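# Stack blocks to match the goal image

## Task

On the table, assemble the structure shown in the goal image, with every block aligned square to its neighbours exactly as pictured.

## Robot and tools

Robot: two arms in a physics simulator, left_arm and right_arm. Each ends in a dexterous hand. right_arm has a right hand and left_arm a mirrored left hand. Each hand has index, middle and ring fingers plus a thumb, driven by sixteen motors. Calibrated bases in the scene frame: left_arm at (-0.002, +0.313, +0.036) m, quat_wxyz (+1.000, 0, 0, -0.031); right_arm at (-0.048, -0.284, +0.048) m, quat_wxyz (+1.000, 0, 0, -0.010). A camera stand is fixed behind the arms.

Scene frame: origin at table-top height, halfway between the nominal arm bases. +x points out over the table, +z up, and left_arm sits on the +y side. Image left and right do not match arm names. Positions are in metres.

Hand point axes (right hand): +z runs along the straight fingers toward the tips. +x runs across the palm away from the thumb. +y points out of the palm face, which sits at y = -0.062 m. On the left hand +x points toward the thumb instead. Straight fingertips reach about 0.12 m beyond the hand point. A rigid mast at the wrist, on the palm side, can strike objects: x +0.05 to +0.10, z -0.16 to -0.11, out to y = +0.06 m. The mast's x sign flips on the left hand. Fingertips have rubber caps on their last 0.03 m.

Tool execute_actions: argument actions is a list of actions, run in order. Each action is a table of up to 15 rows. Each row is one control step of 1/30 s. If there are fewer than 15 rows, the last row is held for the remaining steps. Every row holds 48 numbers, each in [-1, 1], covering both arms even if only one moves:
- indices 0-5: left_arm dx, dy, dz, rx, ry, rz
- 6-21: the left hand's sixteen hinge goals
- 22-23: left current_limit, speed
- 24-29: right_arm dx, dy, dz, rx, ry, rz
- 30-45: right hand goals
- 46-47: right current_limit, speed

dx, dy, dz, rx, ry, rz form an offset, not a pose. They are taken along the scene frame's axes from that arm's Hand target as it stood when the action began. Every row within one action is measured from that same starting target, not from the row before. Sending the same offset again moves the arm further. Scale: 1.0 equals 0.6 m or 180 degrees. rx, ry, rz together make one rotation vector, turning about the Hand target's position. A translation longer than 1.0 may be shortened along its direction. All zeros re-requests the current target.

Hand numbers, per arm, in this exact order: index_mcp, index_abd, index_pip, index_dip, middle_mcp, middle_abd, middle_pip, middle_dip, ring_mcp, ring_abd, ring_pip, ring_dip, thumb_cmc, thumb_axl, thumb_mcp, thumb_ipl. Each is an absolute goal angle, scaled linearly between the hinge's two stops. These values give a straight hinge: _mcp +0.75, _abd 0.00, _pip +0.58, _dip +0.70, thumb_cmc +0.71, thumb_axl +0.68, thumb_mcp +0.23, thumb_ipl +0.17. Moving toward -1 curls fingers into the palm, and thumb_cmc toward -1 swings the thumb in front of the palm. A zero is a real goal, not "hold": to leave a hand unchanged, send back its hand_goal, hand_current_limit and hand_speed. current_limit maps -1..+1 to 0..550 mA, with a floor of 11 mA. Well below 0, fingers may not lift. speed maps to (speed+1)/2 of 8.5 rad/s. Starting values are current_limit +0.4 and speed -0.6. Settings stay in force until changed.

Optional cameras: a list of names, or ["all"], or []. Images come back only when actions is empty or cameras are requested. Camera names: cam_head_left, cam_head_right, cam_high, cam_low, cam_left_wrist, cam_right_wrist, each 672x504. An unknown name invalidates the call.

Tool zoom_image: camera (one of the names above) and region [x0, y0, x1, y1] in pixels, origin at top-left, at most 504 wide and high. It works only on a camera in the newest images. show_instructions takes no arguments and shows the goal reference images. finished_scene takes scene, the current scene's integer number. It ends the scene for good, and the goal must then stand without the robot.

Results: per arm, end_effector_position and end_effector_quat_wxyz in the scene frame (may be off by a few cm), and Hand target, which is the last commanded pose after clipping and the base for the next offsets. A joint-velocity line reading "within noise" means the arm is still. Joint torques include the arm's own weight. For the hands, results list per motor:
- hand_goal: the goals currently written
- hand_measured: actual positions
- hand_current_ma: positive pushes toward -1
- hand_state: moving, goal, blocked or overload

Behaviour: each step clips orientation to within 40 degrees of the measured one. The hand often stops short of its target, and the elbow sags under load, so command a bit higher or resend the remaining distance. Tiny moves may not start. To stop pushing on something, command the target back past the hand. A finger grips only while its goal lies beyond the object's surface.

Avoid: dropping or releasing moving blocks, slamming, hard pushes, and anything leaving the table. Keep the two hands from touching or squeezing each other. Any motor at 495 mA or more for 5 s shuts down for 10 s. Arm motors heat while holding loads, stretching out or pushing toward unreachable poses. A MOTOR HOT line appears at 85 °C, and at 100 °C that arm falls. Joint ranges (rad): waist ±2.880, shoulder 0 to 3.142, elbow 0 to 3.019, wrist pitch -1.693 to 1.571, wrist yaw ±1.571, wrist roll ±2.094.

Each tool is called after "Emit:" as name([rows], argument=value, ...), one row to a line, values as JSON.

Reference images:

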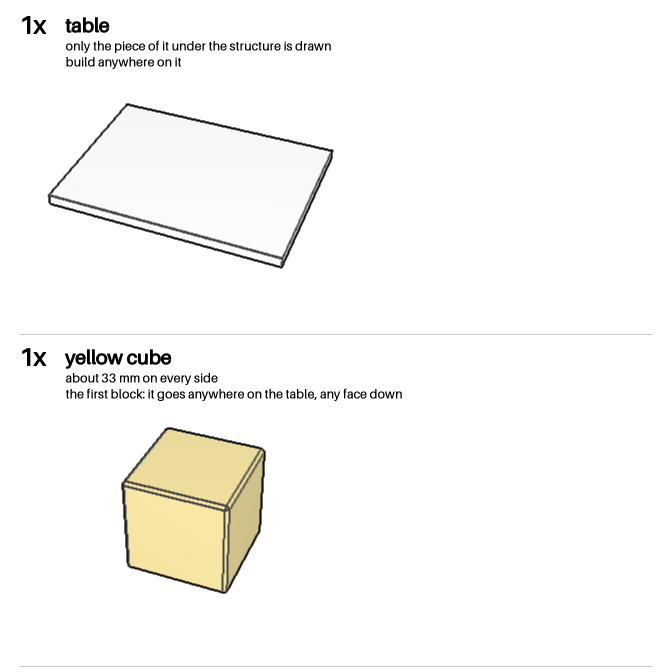

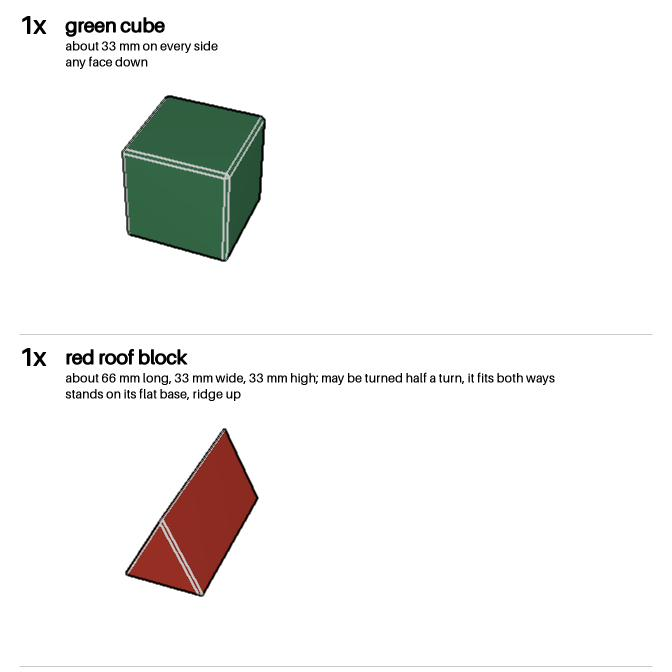

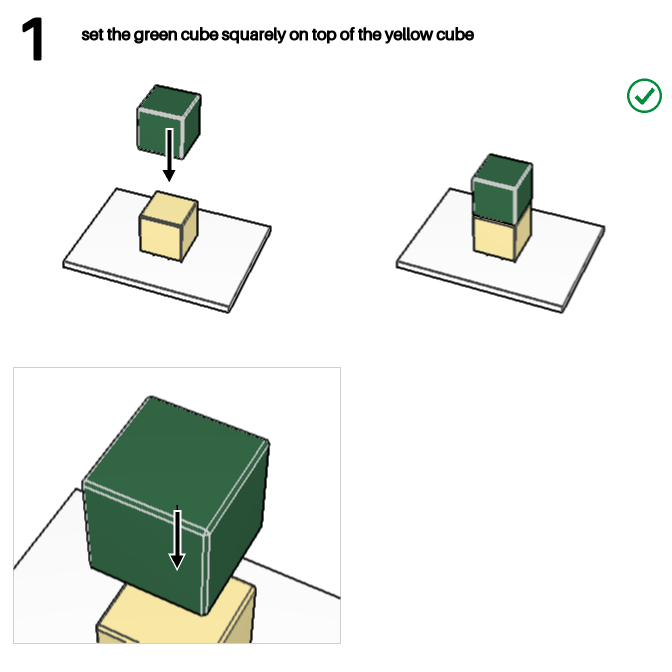

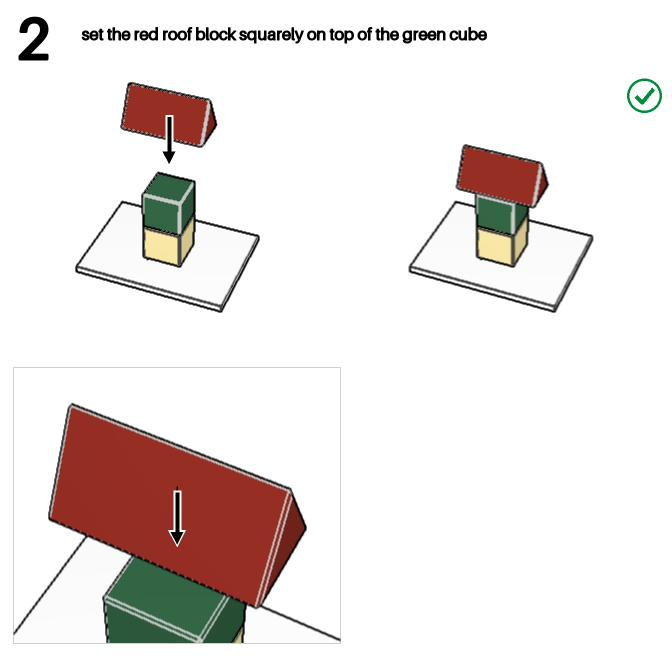

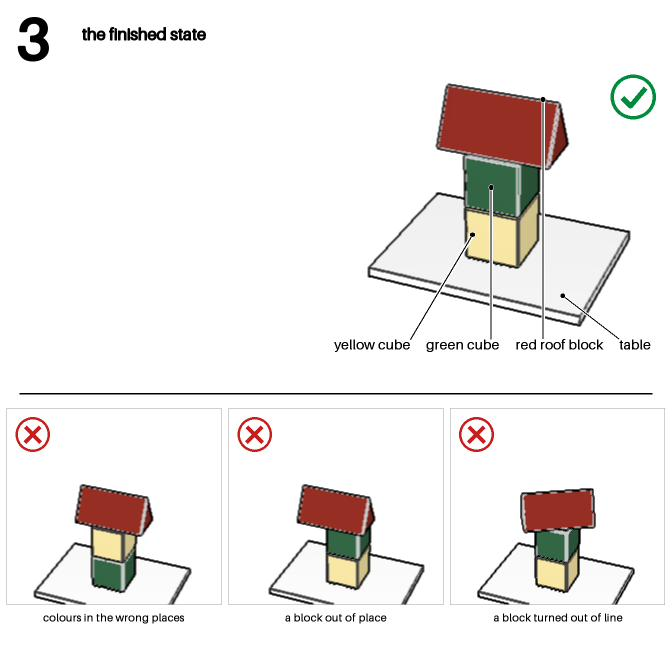

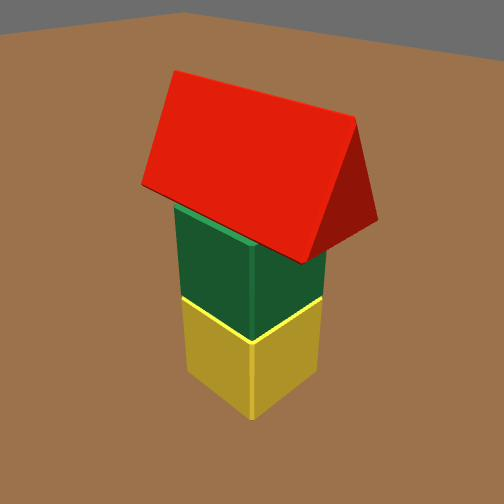

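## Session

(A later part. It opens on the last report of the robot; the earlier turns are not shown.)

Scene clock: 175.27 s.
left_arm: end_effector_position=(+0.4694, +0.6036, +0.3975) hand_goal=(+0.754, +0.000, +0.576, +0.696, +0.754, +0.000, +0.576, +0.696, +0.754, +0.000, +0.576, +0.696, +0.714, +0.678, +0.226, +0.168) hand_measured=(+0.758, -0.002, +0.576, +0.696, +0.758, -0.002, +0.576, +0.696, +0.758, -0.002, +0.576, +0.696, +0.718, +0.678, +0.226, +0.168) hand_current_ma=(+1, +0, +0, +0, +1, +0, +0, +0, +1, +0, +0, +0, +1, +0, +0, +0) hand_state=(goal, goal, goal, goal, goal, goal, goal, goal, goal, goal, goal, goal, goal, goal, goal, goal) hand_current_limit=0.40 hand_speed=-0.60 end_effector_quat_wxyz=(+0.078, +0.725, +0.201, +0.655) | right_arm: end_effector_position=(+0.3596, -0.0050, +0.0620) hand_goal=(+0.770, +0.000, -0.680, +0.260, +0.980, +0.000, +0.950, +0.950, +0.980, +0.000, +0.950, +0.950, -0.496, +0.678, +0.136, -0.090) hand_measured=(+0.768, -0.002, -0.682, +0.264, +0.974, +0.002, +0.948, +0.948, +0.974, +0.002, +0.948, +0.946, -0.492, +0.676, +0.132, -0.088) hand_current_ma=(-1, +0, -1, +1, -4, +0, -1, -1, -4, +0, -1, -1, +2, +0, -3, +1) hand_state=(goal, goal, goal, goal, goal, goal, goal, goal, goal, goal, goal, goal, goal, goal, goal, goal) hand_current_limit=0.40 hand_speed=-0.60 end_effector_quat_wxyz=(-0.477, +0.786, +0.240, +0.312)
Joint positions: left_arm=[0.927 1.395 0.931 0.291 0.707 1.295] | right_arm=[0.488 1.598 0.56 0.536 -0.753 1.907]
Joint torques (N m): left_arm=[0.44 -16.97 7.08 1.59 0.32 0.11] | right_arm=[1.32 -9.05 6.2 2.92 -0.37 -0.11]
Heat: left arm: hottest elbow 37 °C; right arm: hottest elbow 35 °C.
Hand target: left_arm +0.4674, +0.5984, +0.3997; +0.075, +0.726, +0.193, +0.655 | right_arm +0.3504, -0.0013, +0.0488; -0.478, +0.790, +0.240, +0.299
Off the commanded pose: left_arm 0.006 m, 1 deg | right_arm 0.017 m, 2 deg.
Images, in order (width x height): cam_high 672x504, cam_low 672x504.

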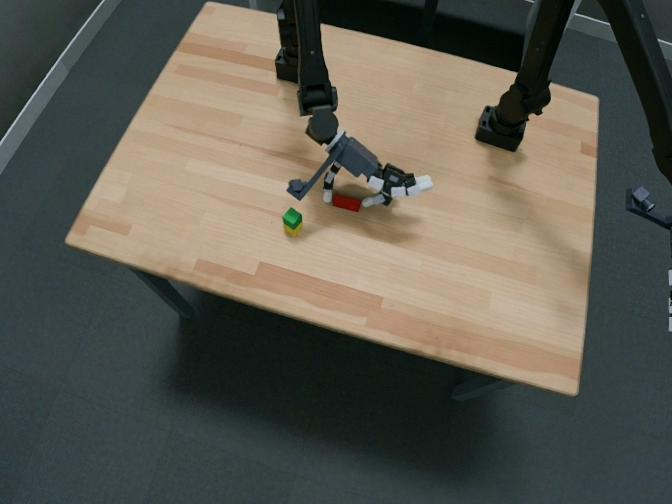

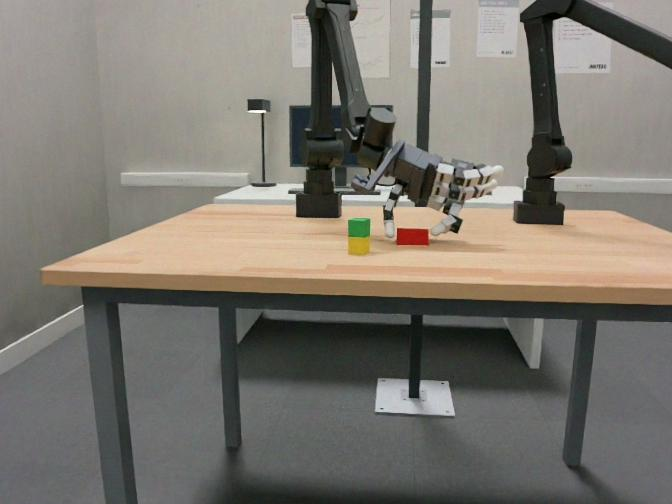

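Emit:
execute_actions([
  [[0,0,0,0,0,0,0.754,0,0.576,0.696,0.754,0,0.576,0.696,0.754,0,0.576,0.696,0.714,0.678,0.226,0.168,0.4,-0.6,-0.002,0,-0.012,0,0,0,0.77,0,-0.68,0.26,0.98,0,0.95,0.95,0.98,0,0.95,0.95,-0.497,0.677,0.135,-0.09,0.4,-0.6]],
  [[0,0,0,0,0,0,0.754,0,0.576,0.696,0.754,0,0.576,0.696,0.754,0,0.576,0.696,0.714,0.678,0.226,0.168,0.4,-0.6,0,0,0,0,0,0,0.77,0,-0.68,0.26,0.98,0,0.95,0.95,0.98,0,0.95,0.95,-0.497,0.677,0.135,-0.09,0.4,-0.6]],
], cameras=["cam_low","cam_high"])

Emit:
zoom_image(camera="cam_high", region=[310, 165, 390, 225])

Emit:
zoom_image(camera="cam_low", region=[365, 190, 465, 260])

Scene clock: 177.60 s.
left_arm: end_effector_position=(+0.4694, +0.6036, +0.3975) hand_goal=(+0.754, +0.000, +0.576, +0.696, +0.754, +0.000, +0.576, +0.696, +0.754, +0.000, +0.576, +0.696, +0.714, +0.678, +0.226, +0.168) hand_measured=(+0.758, -0.002, +0.576, +0.696, +0.758, -0.002, +0.576, +0.696, +0.758, -0.002, +0.576, +0.696, +0.718, +0.678, +0.226, +0.168) hand_current_ma=(+1, +0, +0, +0, +1, +0, +0, +0, +1, +0, +0, +0, +1, +0, +0, +0) hand_state=(goal, goal, goal, goal, goal, goal, goal, goal, goal, goal, goal, goal, goal, goal, goal, goal) hand_current_limit=0.40 hand_speed=-0.60 end_effector_quat_wxyz=(+0.078, +0.725, +0.201, +0.655) | right_arm: end_effector_position=(+0.3574, -0.0060, +0.0531) hand_goal=(+0.770, +0.000, -0.680, +0.260, +0.980, +0.000, +0.950, +0.950, +0.980, +0.000, +0.950, +0.950, -0.496, +0.678, +0.136, -0.090) hand_measured=(+0.768, -0.002, -0.682, +0.264, +0.974, +0.002, +0.948, +0.948, +0.974, +0.002, +0.948, +0.946, -0.492, +0.676, +0.132, -0.088) hand_current_ma=(-1, +0, -1, +1, -4, +0, -1, -1, -4, +0, -1, -1, +2, +0, -3, +1) hand_state=(goal, goal, goal, goal, goal, goal, goal, goal, goal, goal, goal, goal, goal, goal, goal, goal) hand_current_limit=0.40 hand_speed=-0.60 end_effector_quat_wxyz=(-0.476, +0.787, +0.239, +0.310)
Joint positions: left_arm=[0.927 1.395 0.931 0.291 0.707 1.295] | right_arm=[0.488 1.622 0.551 0.565 -0.753 1.907]
Joint torques (N m): left_arm=[0.5 -16.85 7.06 1.59 0.33 0.11] | right_arm=[1.32 -9.05 6.19 2.85 -0.33 -0.09]
Heat: left arm: hottest elbow 37 °C; right arm: hottest elbow 35 °C.
Hand target: left_arm +0.4674, +0.5984, +0.3997; +0.075, +0.726, +0.193, +0.655 | right_arm +0.3491, -0.0013, +0.0415; -0.478, +0.790, +0.240, +0.299
Off the commanded pose: left_arm 0.006 m, 1 deg | right_arm 0.015 m, 1 deg.
Images, in order (width x height): cam_high 672x504, cam_low 672x504.

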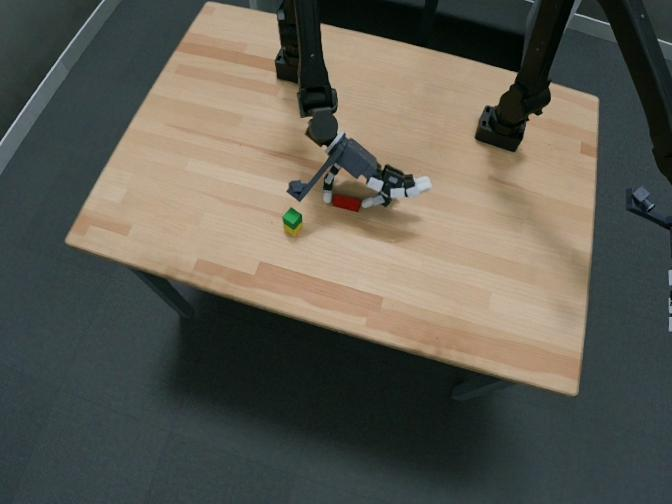

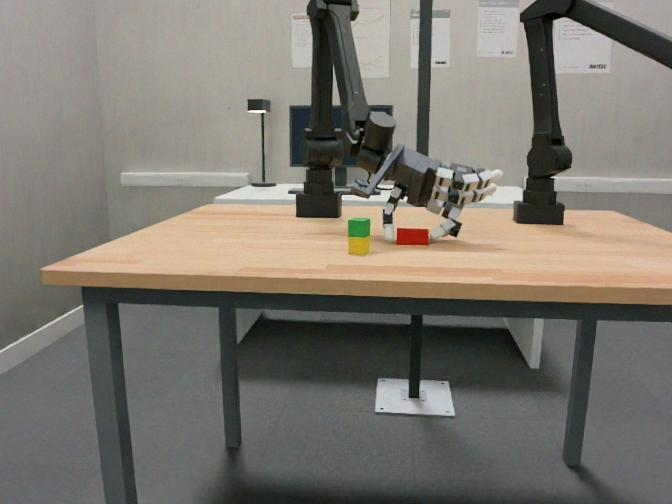

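Scaled by 6.300 from the camera's 672x504 image, which has a finer 960x720 frame.

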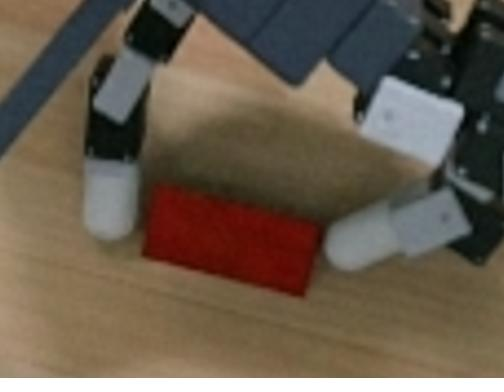

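Scaled by 5.040 from the camera's 672x504 image, which has a finer 960x720 frame.

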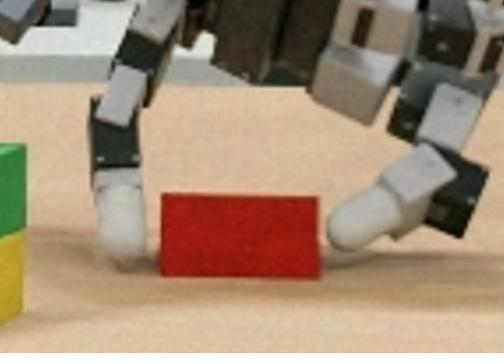

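Emit:
execute_actions([
  [[0,0,0,0,0,0,0.754,0,0.576,0.696,0.754,0,0.576,0.696,0.754,0,0.576,0.696,0.714,0.678,0.226,0.168,0.4,-0.6,0,0,0.006,0,0,0,0.73,0,-0.678,0.26,0.98,0,0.95,0.95,0.98,0,0.95,0.95,-0.497,0.677,0.137,-0.13,0.4,-0.6]],
  [[0,0,0,0,0,0,0.754,0,0.576,0.696,0.754,0,0.576,0.696,0.754,0,0.576,0.696,0.714,0.678,0.226,0.168,0.4,-0.6,0,0,0,0,0,0,0.69,0,-0.676,0.26,0.98,0,0.95,0.95,0.98,0,0.95,0.95,-0.497,0.677,0.13,-0.158,0.4,-0.6]],
], cameras=["cam_low","cam_high"])

Emit:
zoom_image(camera="cam_high", region=[310, 165, 390, 225])

Emit:
zoom_image(camera="cam_low", region=[365, 190, 465, 260])

Scene clock: 180.53 s.
left_arm: end_effector_position=(+0.4694, +0.6036, +0.3975) hand_goal=(+0.754, +0.000, +0.576, +0.696, +0.754, +0.000, +0.576, +0.696, +0.754, +0.000, +0.576, +0.696, +0.714, +0.678, +0.226, +0.168) hand_measured=(+0.758, -0.002, +0.576, +0.696, +0.758, -0.002, +0.576, +0.696, +0.758, -0.002, +0.576, +0.696, +0.718, +0.678, +0.226, +0.168) hand_current_ma=(+1, +0, +0, +0, +1, +0, +0, +0, +1, +0, +0, +0, +1, +0, +0, +0) hand_state=(goal, goal, goal, goal, goal, goal, goal, goal, goal, goal, goal, goal, goal, goal, goal, goal) hand_current_limit=0.40 hand_speed=-0.60 end_effector_quat_wxyz=(+0.078, +0.725, +0.201, +0.655) | right_arm: end_effector_position=(+0.3572, -0.0058, +0.0531) hand_goal=(+0.690, +0.000, -0.676, +0.260, +0.980, +0.000, +0.950, +0.950, +0.980, +0.000, +0.950, +0.950, -0.496, +0.678, +0.130, -0.158) hand_measured=(+0.714, -0.002, -0.672, +0.264, +0.974, +0.002, +0.948, +0.948, +0.974, +0.002, +0.948, +0.946, -0.492, +0.676, +0.142, -0.140) hand_current_ma=(+30, +0, +2, +1, -4, +0, -1, -1, -4, +0, -1, -1, +2, +0, +13, +29) hand_state=(blocked, goal, goal, goal, goal, goal, goal, goal, goal, goal, goal, goal, goal, goal, goal, goal) hand_current_limit=0.40 hand_speed=-0.60 end_effector_quat_wxyz=(-0.476, +0.787, +0.240, +0.310)
Joint positions: left_arm=[0.927 1.395 0.931 0.291 0.707 1.295] | right_arm=[0.489 1.622 0.551 0.565 -0.753 1.907]
Joint torques (N m): left_arm=[0.44 -16.97 7.06 1.61 0.34 0.11] | right_arm=[1.61 -10.23 6.24 2.39 -0.34 -0.1]
Heat: left arm: hottest elbow 37 °C; right arm: hottest elbow 35 °C.
Hand target: left_arm +0.4674, +0.5984, +0.3997; +0.075, +0.726, +0.193, +0.655 | right_arm +0.3491, -0.0013, +0.0451; -0.478, +0.790, +0.240, +0.299
Off the commanded pose: left_arm 0.006 m, 1 deg | right_arm 0.012 m, 1 deg.
Images, in order (width x height): cam_high 672x504, cam_low 672x504.

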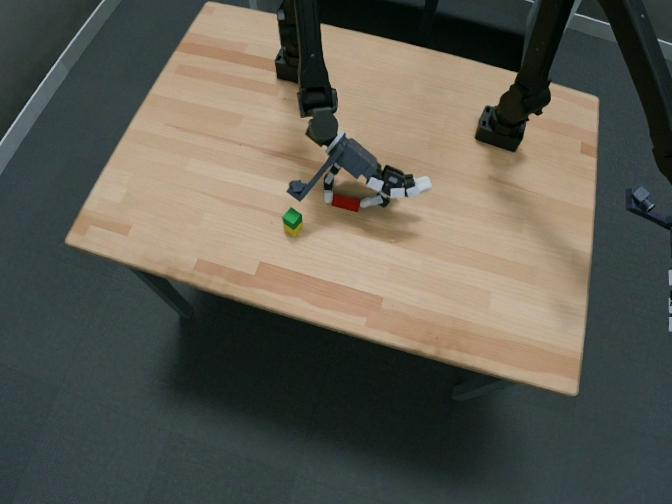

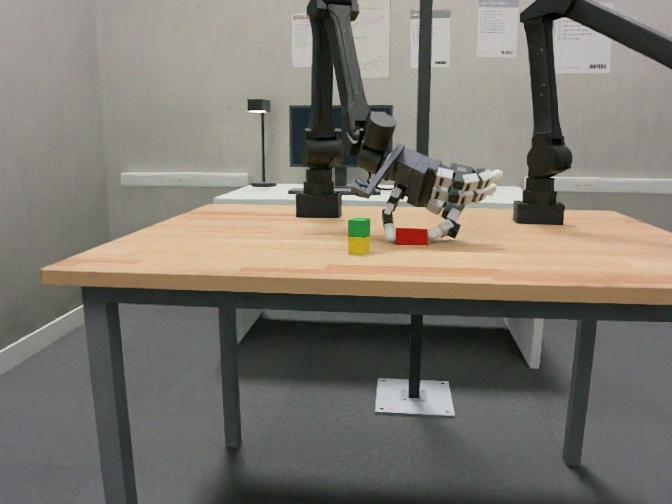

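Scaled by 6.300 from the camera's 672x504 image, which has a finer 960x720 frame.

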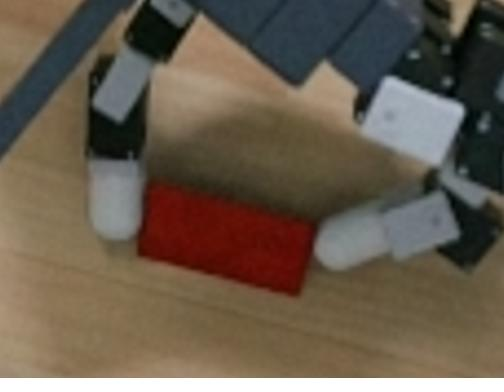

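Scaled by 5.040 from the camera's 672x504 image, which has a finer 960x720 frame.

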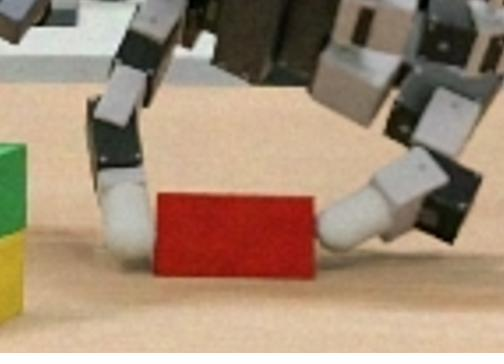

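Emit:
execute_actions([
  [[0,0,0,0,0,0,0.754,0,0.576,0.696,0.754,0,0.576,0.696,0.754,0,0.576,0.696,0.714,0.678,0.226,0.168,0.4,-0.6,0,0,0.002,0,0,0,0.65,0,-0.676,0.26,0.98,0,0.95,0.95,0.98,0,0.95,0.95,-0.497,0.677,0.115,-0.158,0.4,-0.6]],
  [[0,0,0,0,0,0,0.754,0,0.576,0.696,0.754,0,0.576,0.696,0.754,0,0.576,0.696,0.714,0.678,0.226,0.168,0.4,-0.6,0,0,0.002,0,0,0,0.60,0,-0.677,0.26,0.98,0,0.95,0.95,0.98,0,0.95,0.95,-0.497,0.677,0.10,-0.162,0.4,-0.6]],
], cameras=["cam_low","cam_high"])

Emit:
zoom_image(camera="cam_high", region=[310, 165, 390, 225])

Emit:
zoom_image(camera="cam_low", region=[365, 190, 465, 260])

Scene clock: 182.63 s.
left_arm: end_effector_position=(+0.4694, +0.6036, +0.3975) hand_goal=(+0.754, +0.000, +0.576, +0.696, +0.754, +0.000, +0.576, +0.696, +0.754, +0.000, +0.576, +0.696, +0.714, +0.678, +0.226, +0.168) hand_measured=(+0.758, -0.002, +0.576, +0.696, +0.758, -0.002, +0.576, +0.696, +0.758, -0.002, +0.576, +0.696, +0.718, +0.678, +0.226, +0.168) hand_current_ma=(+1, +0, +0, +0, +1, +0, +0, +0, +1, +0, +0, +0, +1, +0, +0, +0) hand_state=(goal, goal, goal, goal, goal, goal, goal, goal, goal, goal, goal, goal, goal, goal, goal, goal) hand_current_limit=0.40 hand_speed=-0.60 end_effector_quat_wxyz=(+0.078, +0.725, +0.201, +0.655) | right_arm: end_effector_position=(+0.3570, -0.0055, +0.0531) hand_goal=(+0.600, +0.000, -0.676, +0.260, +0.980, +0.000, +0.950, +0.950, +0.980, +0.000, +0.950, +0.950, -0.496, +0.678, +0.100, -0.162) hand_measured=(+0.690, +0.000, -0.660, +0.264, +0.974, +0.002, +0.948, +0.948, +0.974, +0.002, +0.948, +0.946, -0.492, +0.676, +0.146, -0.138) hand_current_ma=(+229, +0, +14, +1, -4, +0, -1, -1, -4, +0, -1, -1, +2, +0, +109, +41) hand_state=(blocked, goal, goal, goal, goal, goal, goal, goal, goal, goal, goal, goal, goal, goal, blocked, blocked) hand_current_limit=0.40 hand_speed=-0.60 end_effector_quat_wxyz=(-0.477, +0.787, +0.240, +0.310)
Joint positions: left_arm=[0.927 1.395 0.931 0.291 0.707 1.295] | right_arm=[0.49 1.622 0.551 0.565 -0.753 1.907]
Joint torques (N m): left_arm=[0.44 -16.97 7.08 1.61 0.33 0.11] | right_arm=[1.44 -10.87 6.41 2.04 -0.36 -0.11]
Heat: left arm: hottest elbow 37 °C; right arm: hottest elbow 35 °C.
Hand target: left_arm +0.4674, +0.5984, +0.3997; +0.075, +0.726, +0.193, +0.655 | right_arm +0.3491, -0.0013, +0.0475; -0.478, +0.790, +0.240, +0.299
Off the commanded pose: left_arm 0.006 m, 1 deg | right_arm 0.010 m, 1 deg.
Images, in order (width x height): cam_high 672x504, cam_low 672x504.

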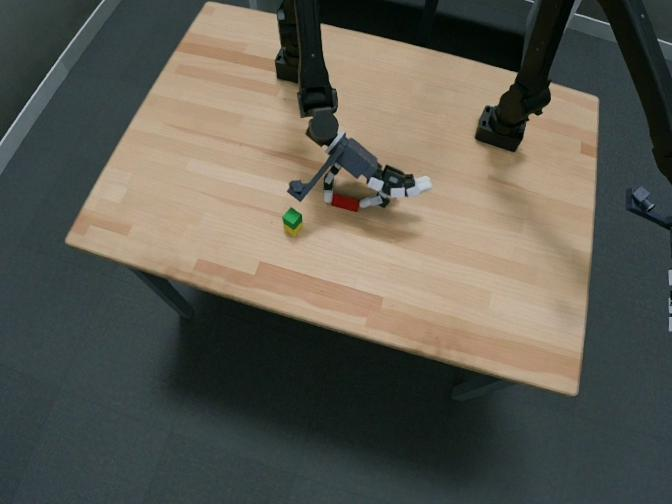

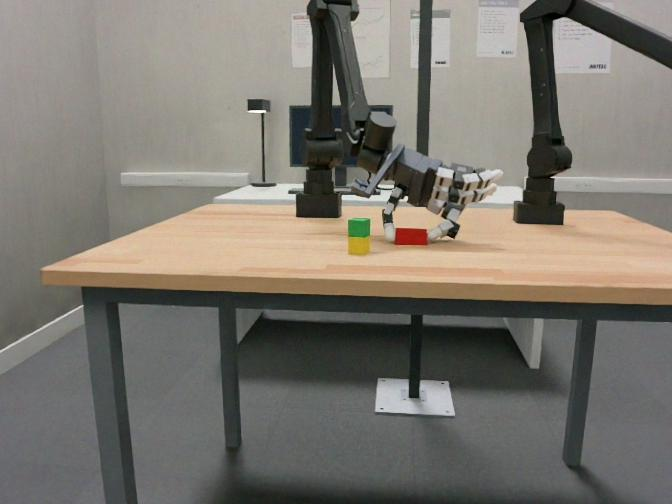

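Scaled by 6.300 from the camera's 672x504 image, which has a finer 960x720 frame.

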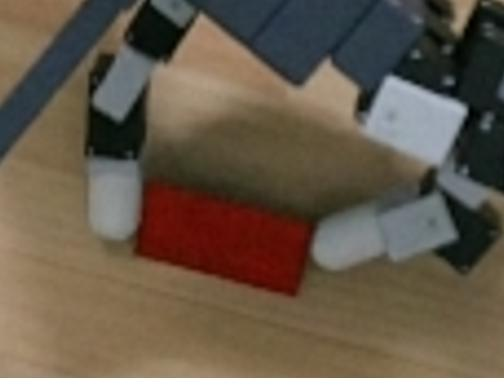

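Scaled by 5.040 from the camera's 672x504 image, which has a finer 960x720 frame.

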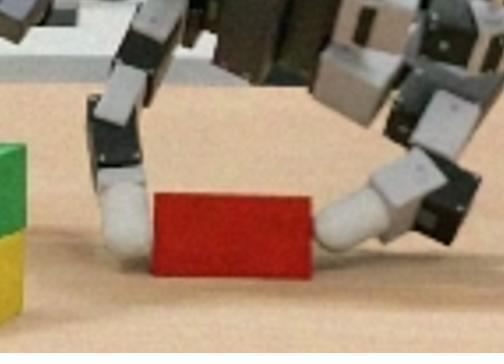

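Emit:
execute_actions([
  [[0,0,0,0,0,0,0.754,0,0.576,0.696,0.754,0,0.576,0.696,0.754,0,0.576,0.696,0.714,0.678,0.226,0.168,0.4,-0.6,0,0,0.015,0,0,0,0.595,0,-0.676,0.26,0.98,0,0.95,0.95,0.98,0,0.95,0.95,-0.497,0.677,0.095,-0.165,0.4,-0.6]],
  [[0,0,0,0,0,0,0.754,0,0.576,0.696,0.754,0,0.576,0.696,0.754,0,0.576,0.696,0.714,0.678,0.226,0.168,0.4,-0.6,0,0,0.04,0,0,0,0.595,0,-0.676,0.26,0.98,0,0.95,0.95,0.98,0,0.95,0.95,-0.497,0.677,0.095,-0.165,0.4,-0.6]],
  [[0,0,0,0,0,0,0.754,0,0.576,0.696,0.754,0,0.576,0.696,0.754,0,0.576,0.696,0.714,0.678,0.226,0.168,0.4,-0.6,0,0,0.03,0,0,0,0.595,0,-0.676,0.26,0.98,0,0.95,0.95,0.98,0,0.95,0.95,-0.497,0.677,0.095,-0.165,0.4,-0.6]],
], cameras=["cam_low","cam_high"])

Emit:
zoom_image(camera="cam_high", region=[310, 150, 390, 210])

Emit:
zoom_image(camera="cam_low", region=[345, 170, 465, 260])

Scene clock: 185.80 s.
left_arm: end_effector_position=(+0.4694, +0.6036, +0.3975) hand_goal=(+0.754, +0.000, +0.576, +0.696, +0.754, +0.000, +0.576, +0.696, +0.754, +0.000, +0.576, +0.696, +0.714, +0.678, +0.226, +0.168) hand_measured=(+0.758, -0.002, +0.576, +0.696, +0.758, -0.002, +0.576, +0.696, +0.758, -0.002, +0.576, +0.696, +0.718, +0.678, +0.226, +0.168) hand_current_ma=(+1, +0, +0, +0, +1, +0, +0, +0, +1, +0, +0, +0, +1, +0, +0, +0) hand_state=(goal, goal, goal, goal, goal, goal, goal, goal, goal, goal, goal, goal, goal, goal, goal, goal) hand_current_limit=0.40 hand_speed=-0.60 end_effector_quat_wxyz=(+0.078, +0.725, +0.201, +0.655) | right_arm: end_effector_position=(+0.3424, -0.0128, +0.0843) hand_goal=(+0.596, +0.000, -0.676, +0.260, +0.980, +0.000, +0.950, +0.950, +0.980, +0.000, +0.950, +0.950, -0.496, +0.678, +0.096, -0.164) hand_measured=(+0.684, +0.000, -0.650, +0.268, +0.974, +0.002, +0.948, +0.948, +0.974, +0.002, +0.948, +0.946, -0.492, +0.678, +0.146, -0.138) hand_current_ma=(+223, +0, +29, +5, -4, +0, -1, -1, -4, +0, -1, -1, +2, +0, +124, +47) hand_state=(blocked, goal, blocked, goal, goal, goal, goal, goal, goal, goal, goal, goal, goal, goal, blocked, blocked) hand_current_limit=0.40 hand_speed=-0.60 end_effector_quat_wxyz=(-0.473, +0.798, +0.232, +0.292)
Joint positions: left_arm=[0.927 1.395 0.931 0.291 0.707 1.295] | right_arm=[0.49 1.473 0.551 0.373 -0.751 1.91]
Joint torques (N m): left_arm=[0.56 -16.85 7.06 1.61 0.33 0.11] | right_arm=[1.2 -10.99 10.47 1.87 -0.41 -0.11]
Heat: left arm: hottest elbow 38 °C; right arm: hottest elbow 35 °C.
Hand target: left_arm +0.4674, +0.5984, +0.3997; +0.075, +0.726, +0.193, +0.655 | right_arm +0.3491, -0.0012, +0.0985; -0.478, +0.790, +0.240, +0.299
Off the commanded pose: left_arm 0.006 m, 1 deg | right_arm 0.019 m, 2 deg.
Images, in order (width x height): cam_high 672x504, cam_low 672x504.

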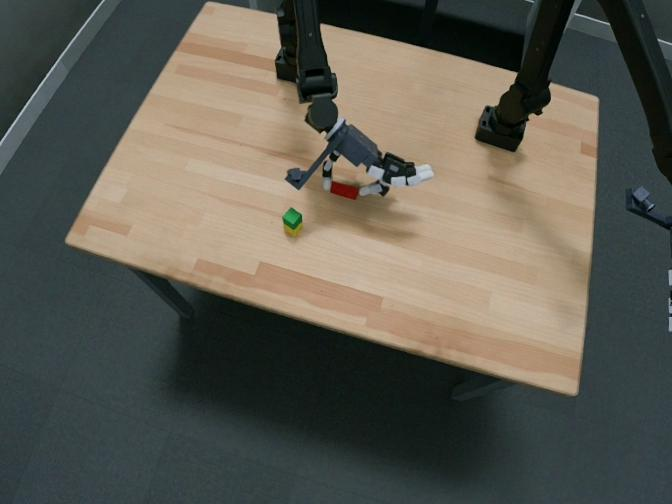

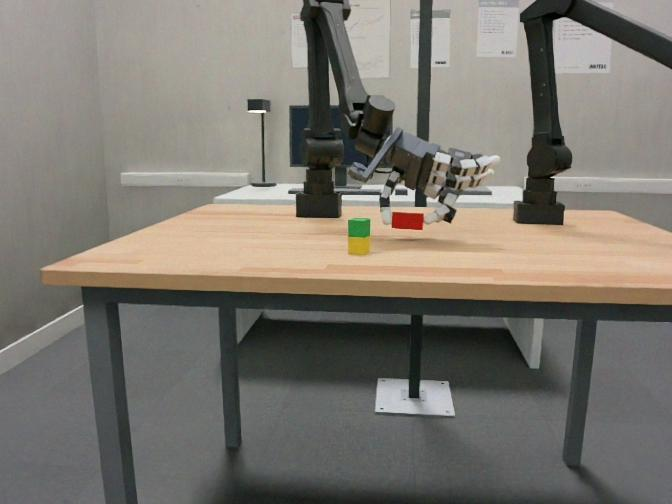

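Scaled by 6.300 from the camera's 672x504 image, which has a finer 960x720 frame.

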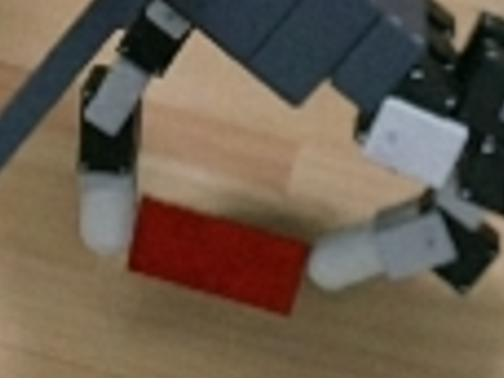

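Scaled by 4.200 from the camera's 672x504 image, which has a finer 960x720 frame.

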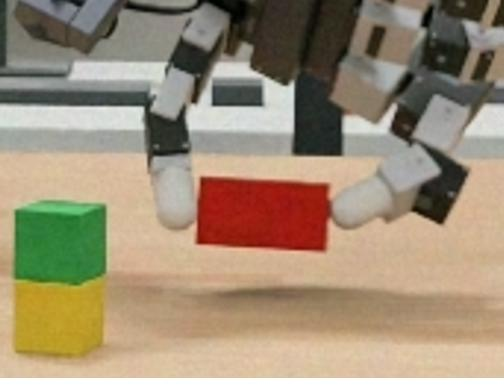

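Emit:
execute_actions([
  [[0,0,0,0,0,0,0.754,0,0.576,0.696,0.754,0,0.576,0.696,0.754,0,0.576,0.696,0.714,0.678,0.226,0.168,0.4,-0.6,0.005,-0.005,0.055,0,0,0,0.595,0,-0.676,0.26,0.98,0,0.95,0.95,0.98,0,0.95,0.95,-0.497,0.677,0.095,-0.165,0.4,-0.6]],
  [[0,0,0,0,0,0,0.754,0,0.576,0.696,0.754,0,0.576,0.696,0.754,0,0.576,0.696,0.714,0.678,0.226,0.168,0.4,-0.6,0.02,-0.02,0.04,0,0,-0.015,0.595,0,-0.676,0.26,0.98,0,0.95,0.95,0.98,0,0.95,0.95,-0.497,0.677,0.095,-0.165,0.4,-0.6]],
  [[0,0,0,0,0,0,0.754,0,0.576,0.696,0.754,0,0.576,0.696,0.754,0,0.576,0.696,0.714,0.678,0.226,0.168,0.4,-0.6,0.035,-0.035,0.015,0,0,-0.025,0.595,0,-0.676,0.26,0.98,0,0.95,0.95,0.98,0,0.95,0.95,-0.497,0.677,0.095,-0.165,0.4,-0.6]],
  [[0,0,0,0,0,0,0.754,0,0.576,0.696,0.754,0,0.576,0.696,0.754,0,0.576,0.696,0.714,0.678,0.226,0.168,0.4,-0.6,0.04,-0.04,0,0,0,-0.03,0.595,0,-0.676,0.26,0.98,0,0.95,0.95,0.98,0,0.95,0.95,-0.497,0.677,0.095,-0.165,0.4,-0.6]],
  [[0,0,0,0,0,0,0.754,0,0.576,0.696,0.754,0,0.576,0.696,0.754,0,0.576,0.696,0.714,0.678,0.226,0.168,0.4,-0.6,0.04,-0.04,0,0,0,-0.03,0.595,0,-0.676,0.26,0.98,0,0.95,0.95,0.98,0,0.95,0.95,-0.497,0.677,0.095,-0.165,0.4,-0.6]],
  [[0,0,0,0,0,0,0.754,0,0.576,0.696,0.754,0,0.576,0.696,0.754,0,0.576,0.696,0.714,0.678,0.226,0.168,0.4,-0.6,0.03,-0.03,0,0,0,-0.02,0.595,0,-0.676,0.26,0.98,0,0.95,0.95,0.98,0,0.95,0.95,-0.497,0.677,0.095,-0.165,0.4,-0.6]],
], cameras=["cam_low","cam_high"])

Emit:
zoom_image(camera="cam_high", region=[265, 165, 345, 245])

Emit:
zoom_image(camera="cam_low", region=[320, 170, 420, 260])

Scene clock: 192.30 s.
left_arm: end_effector_position=(+0.4694, +0.6036, +0.3975) hand_goal=(+0.754, +0.000, +0.576, +0.696, +0.754, +0.000, +0.576, +0.696, +0.754, +0.000, +0.576, +0.696, +0.714, +0.678, +0.226, +0.168) hand_measured=(+0.758, -0.002, +0.576, +0.696, +0.758, -0.002, +0.576, +0.696, +0.758, -0.002, +0.576, +0.696, +0.718, +0.678, +0.226, +0.168) hand_current_ma=(+1, +0, +0, +0, +1, +0, +0, +0, +1, +0, +0, +0, +1, +0, +0, +0) hand_state=(goal, goal, goal, goal, goal, goal, goal, goal, goal, goal, goal, goal, goal, goal, goal, goal) hand_current_limit=0.40 hand_speed=-0.60 end_effector_quat_wxyz=(+0.078, +0.725, +0.201, +0.655) | right_arm: end_effector_position=(+0.4260, -0.1044, +0.1487) hand_goal=(+0.596, +0.000, -0.676, +0.260, +0.980, +0.000, +0.950, +0.950, +0.980, +0.000, +0.950, +0.950, -0.496, +0.678, +0.096, -0.164) hand_measured=(+0.684, +0.000, -0.650, +0.268, +0.974, +0.002, +0.948, +0.948, +0.974, +0.002, +0.948, +0.946, -0.492, +0.678, +0.146, -0.138) hand_current_ma=(+220, +0, +30, +5, -4, +0, -1, -1, -4, +0, -1, -1, +2, +0, +124, +47) hand_state=(blocked, goal, blocked, goal, goal, goal, goal, goal, goal, goal, goal, goal, goal, goal, blocked, blocked) hand_current_limit=0.40 hand_speed=-0.60 end_effector_quat_wxyz=(-0.412, +0.830, +0.090, +0.365)
Joint positions: left_arm=[0.927 1.395 0.931 0.291 0.707 1.295] | right_arm=[0.295 1.371 0.685 0.181 -0.614 2]
Joint torques (N m): left_arm=[0.44 -16.97 7.08 1.61 0.33 0.11] | right_arm=[-0.5 -8.59 14.54 3.19 -0.32 -0.11]
Heat: left arm: hottest elbow 38 °C; right arm: hottest elbow 35 °C.
Hand target: left_arm +0.4674, +0.5984, +0.3997; +0.075, +0.726, +0.193, +0.655 | right_arm +0.4511, -0.1033, +0.1645; -0.413, +0.821, +0.088, +0.384
Off the commanded pose: left_arm 0.006 m, 1 deg | right_arm 0.030 m, 2 deg.
Images, in order (width x height): cam_high 672x504, cam_low 672x504.

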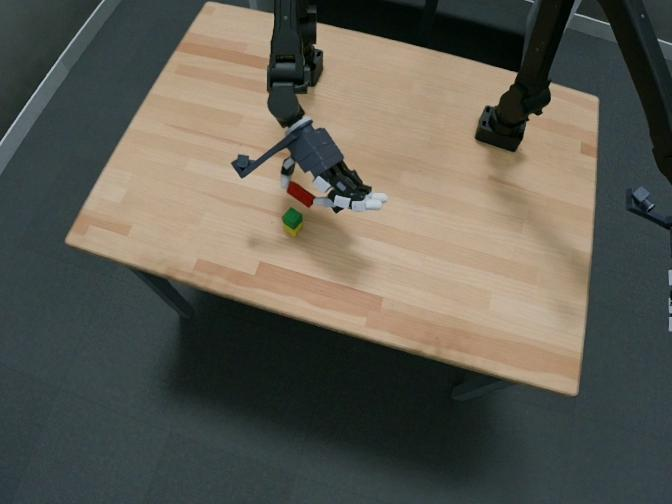

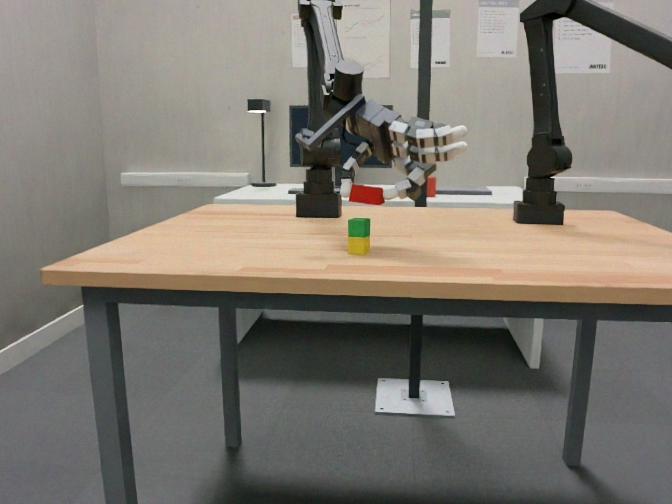

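Scaled by 6.300 from the camera's 672x504 image, which has a finer 960x720 frame.

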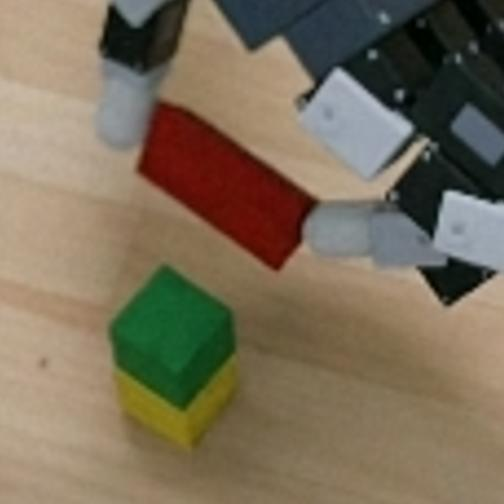

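Scaled by 5.040 from the camera's 672x504 image, which has a finer 960x720 frame.

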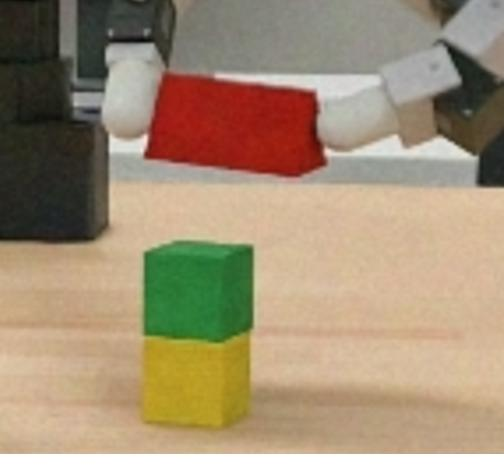

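Emit:
execute_actions([
  [[0,0,0,0,0,0,0.754,0,0.576,0.696,0.754,0,0.576,0.696,0.754,0,0.576,0.696,0.714,0.678,0.226,0.168,0.4,-0.6,0.012,-0.008,0,0.011,-0.0104,-0.004,0.595,0,-0.676,0.26,0.98,0,0.95,0.95,0.98,0,0.95,0.95,-0.497,0.677,0.095,-0.165,0.4,-0.6]],
  [[0,0,0,0,0,0,0.754,0,0.576,0.696,0.754,0,0.576,0.696,0.754,0,0.576,0.696,0.714,0.678,0.226,0.168,0.4,-0.6,0.012,-0.008,0,0.011,-0.0104,-0.004,0.595,0,-0.676,0.26,0.98,0,0.95,0.95,0.98,0,0.95,0.95,-0.497,0.677,0.095,-0.165,0.4,-0.6]],
], cameras=["cam_low","cam_high"])

Emit:
zoom_image(camera="cam_high", region=[270, 175, 330, 235])

Emit:
zoom_image(camera="cam_low", region=[320, 170, 420, 260])

Scene clock: 197.17 s.
left_arm: end_effector_position=(+0.4694, +0.6036, +0.3975) hand_goal=(+0.754, +0.000, +0.576, +0.696, +0.754, +0.000, +0.576, +0.696, +0.754, +0.000, +0.576, +0.696, +0.714, +0.678, +0.226, +0.168) hand_measured=(+0.758, -0.002, +0.576, +0.696, +0.758, -0.002, +0.576, +0.696, +0.758, -0.002, +0.576, +0.696, +0.718, +0.678, +0.226, +0.168) hand_current_ma=(+1, +0, +0, +0, +1, +0, +0, +0, +1, +0, +0, +0, +1, +0, +0, +0) hand_state=(goal, goal, goal, goal, goal, goal, goal, goal, goal, goal, goal, goal, goal, goal, goal, goal) hand_current_limit=0.40 hand_speed=-0.60 end_effector_quat_wxyz=(+0.078, +0.725, +0.201, +0.655) | right_arm: end_effector_position=(+0.4536, -0.1090, +0.1631) hand_goal=(+0.596, +0.000, -0.676, +0.260, +0.980, +0.000, +0.950, +0.950, +0.980, +0.000, +0.950, +0.950, -0.496, +0.678, +0.096, -0.164) hand_measured=(+0.684, +0.000, -0.650, +0.268, +0.974, +0.002, +0.948, +0.948, +0.974, +0.002, +0.948, +0.946, -0.492, +0.678, +0.146, -0.138) hand_current_ma=(+220, +0, +30, +5, -4, +0, -1, -1, -4, +0, -1, -1, +2, +0, +124, +47) hand_state=(blocked, goal, blocked, goal, goal, goal, goal, goal, goal, goal, goal, goal, goal, goal, blocked, blocked) hand_current_limit=0.40 hand_speed=-0.60 end_effector_quat_wxyz=(-0.433, +0.798, +0.084, +0.412)
Joint positions: left_arm=[0.927 1.395 0.931 0.291 0.707 1.295] | right_arm=[0.259 1.413 0.685 0.362 -0.642 2.051]
Joint torques (N m): left_arm=[0.5 -16.85 7.06 1.59 0.32 0.11] | right_arm=[-0.5 -8.94 11.51 3.06 -0.42 -0.08]
Heat: left arm: hottest elbow 38 °C; right arm: hottest elbow 36 °C.
Hand target: left_arm +0.4674, +0.5984, +0.3997; +0.075, +0.726, +0.193, +0.655 | right_arm +0.4656, -0.1130, +0.1644; -0.433, +0.795, +0.077, +0.418
Off the commanded pose: left_arm 0.006 m, 1 deg | right_arm 0.013 m, 1 deg.
Images, in order (width x height): cam_high 672x504, cam_low 672x504.

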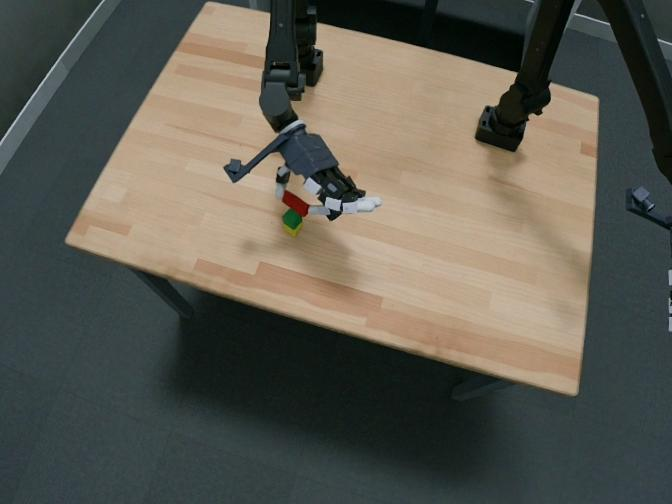

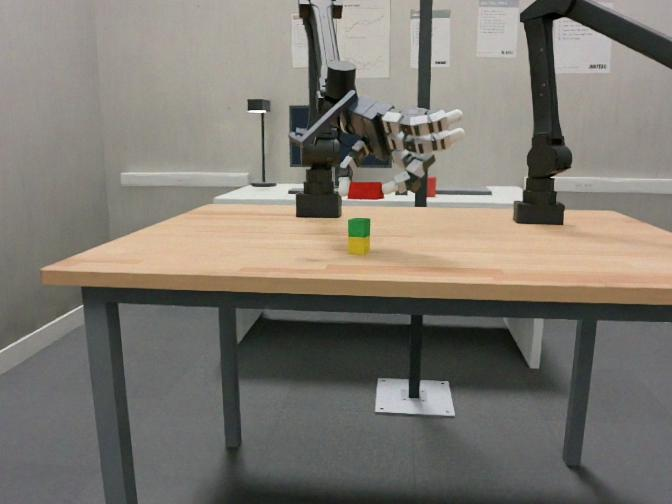

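Scaled by 8.400 from the camera's 672x504 image, which has a finer 960x720 frame.

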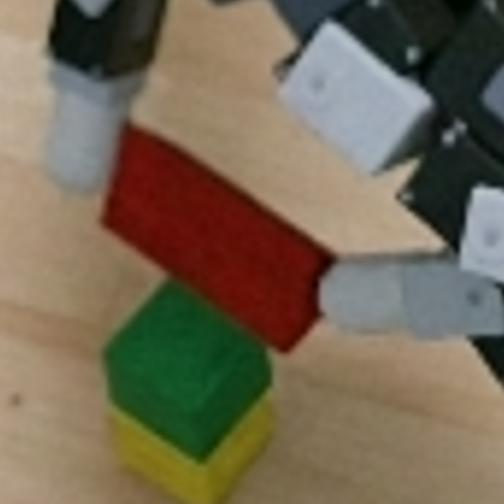

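Scaled by 5.040 from the camera's 672x504 image, which has a finer 960x720 frame.

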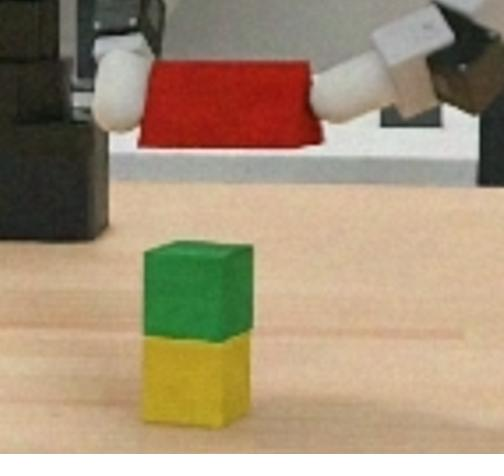

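Emit:
zoom_image(camera="cam_low", region=[336, 172, 396, 217])

Emit:
zoom_image(camera="cam_high", region=[275, 185, 315, 225])

Scaled by 8.400 from the camera's 672x504 image, which has a finer 960x720 frame.

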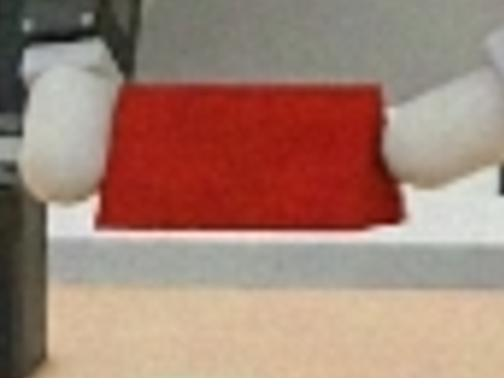

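Scaled by 12.600 from the camera's 672x504 image, which has a finer 960x720 frame.

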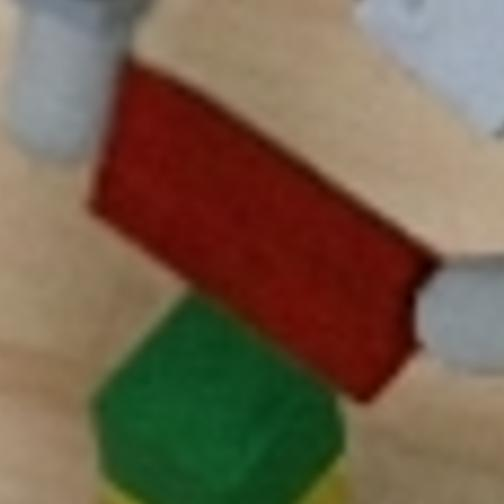

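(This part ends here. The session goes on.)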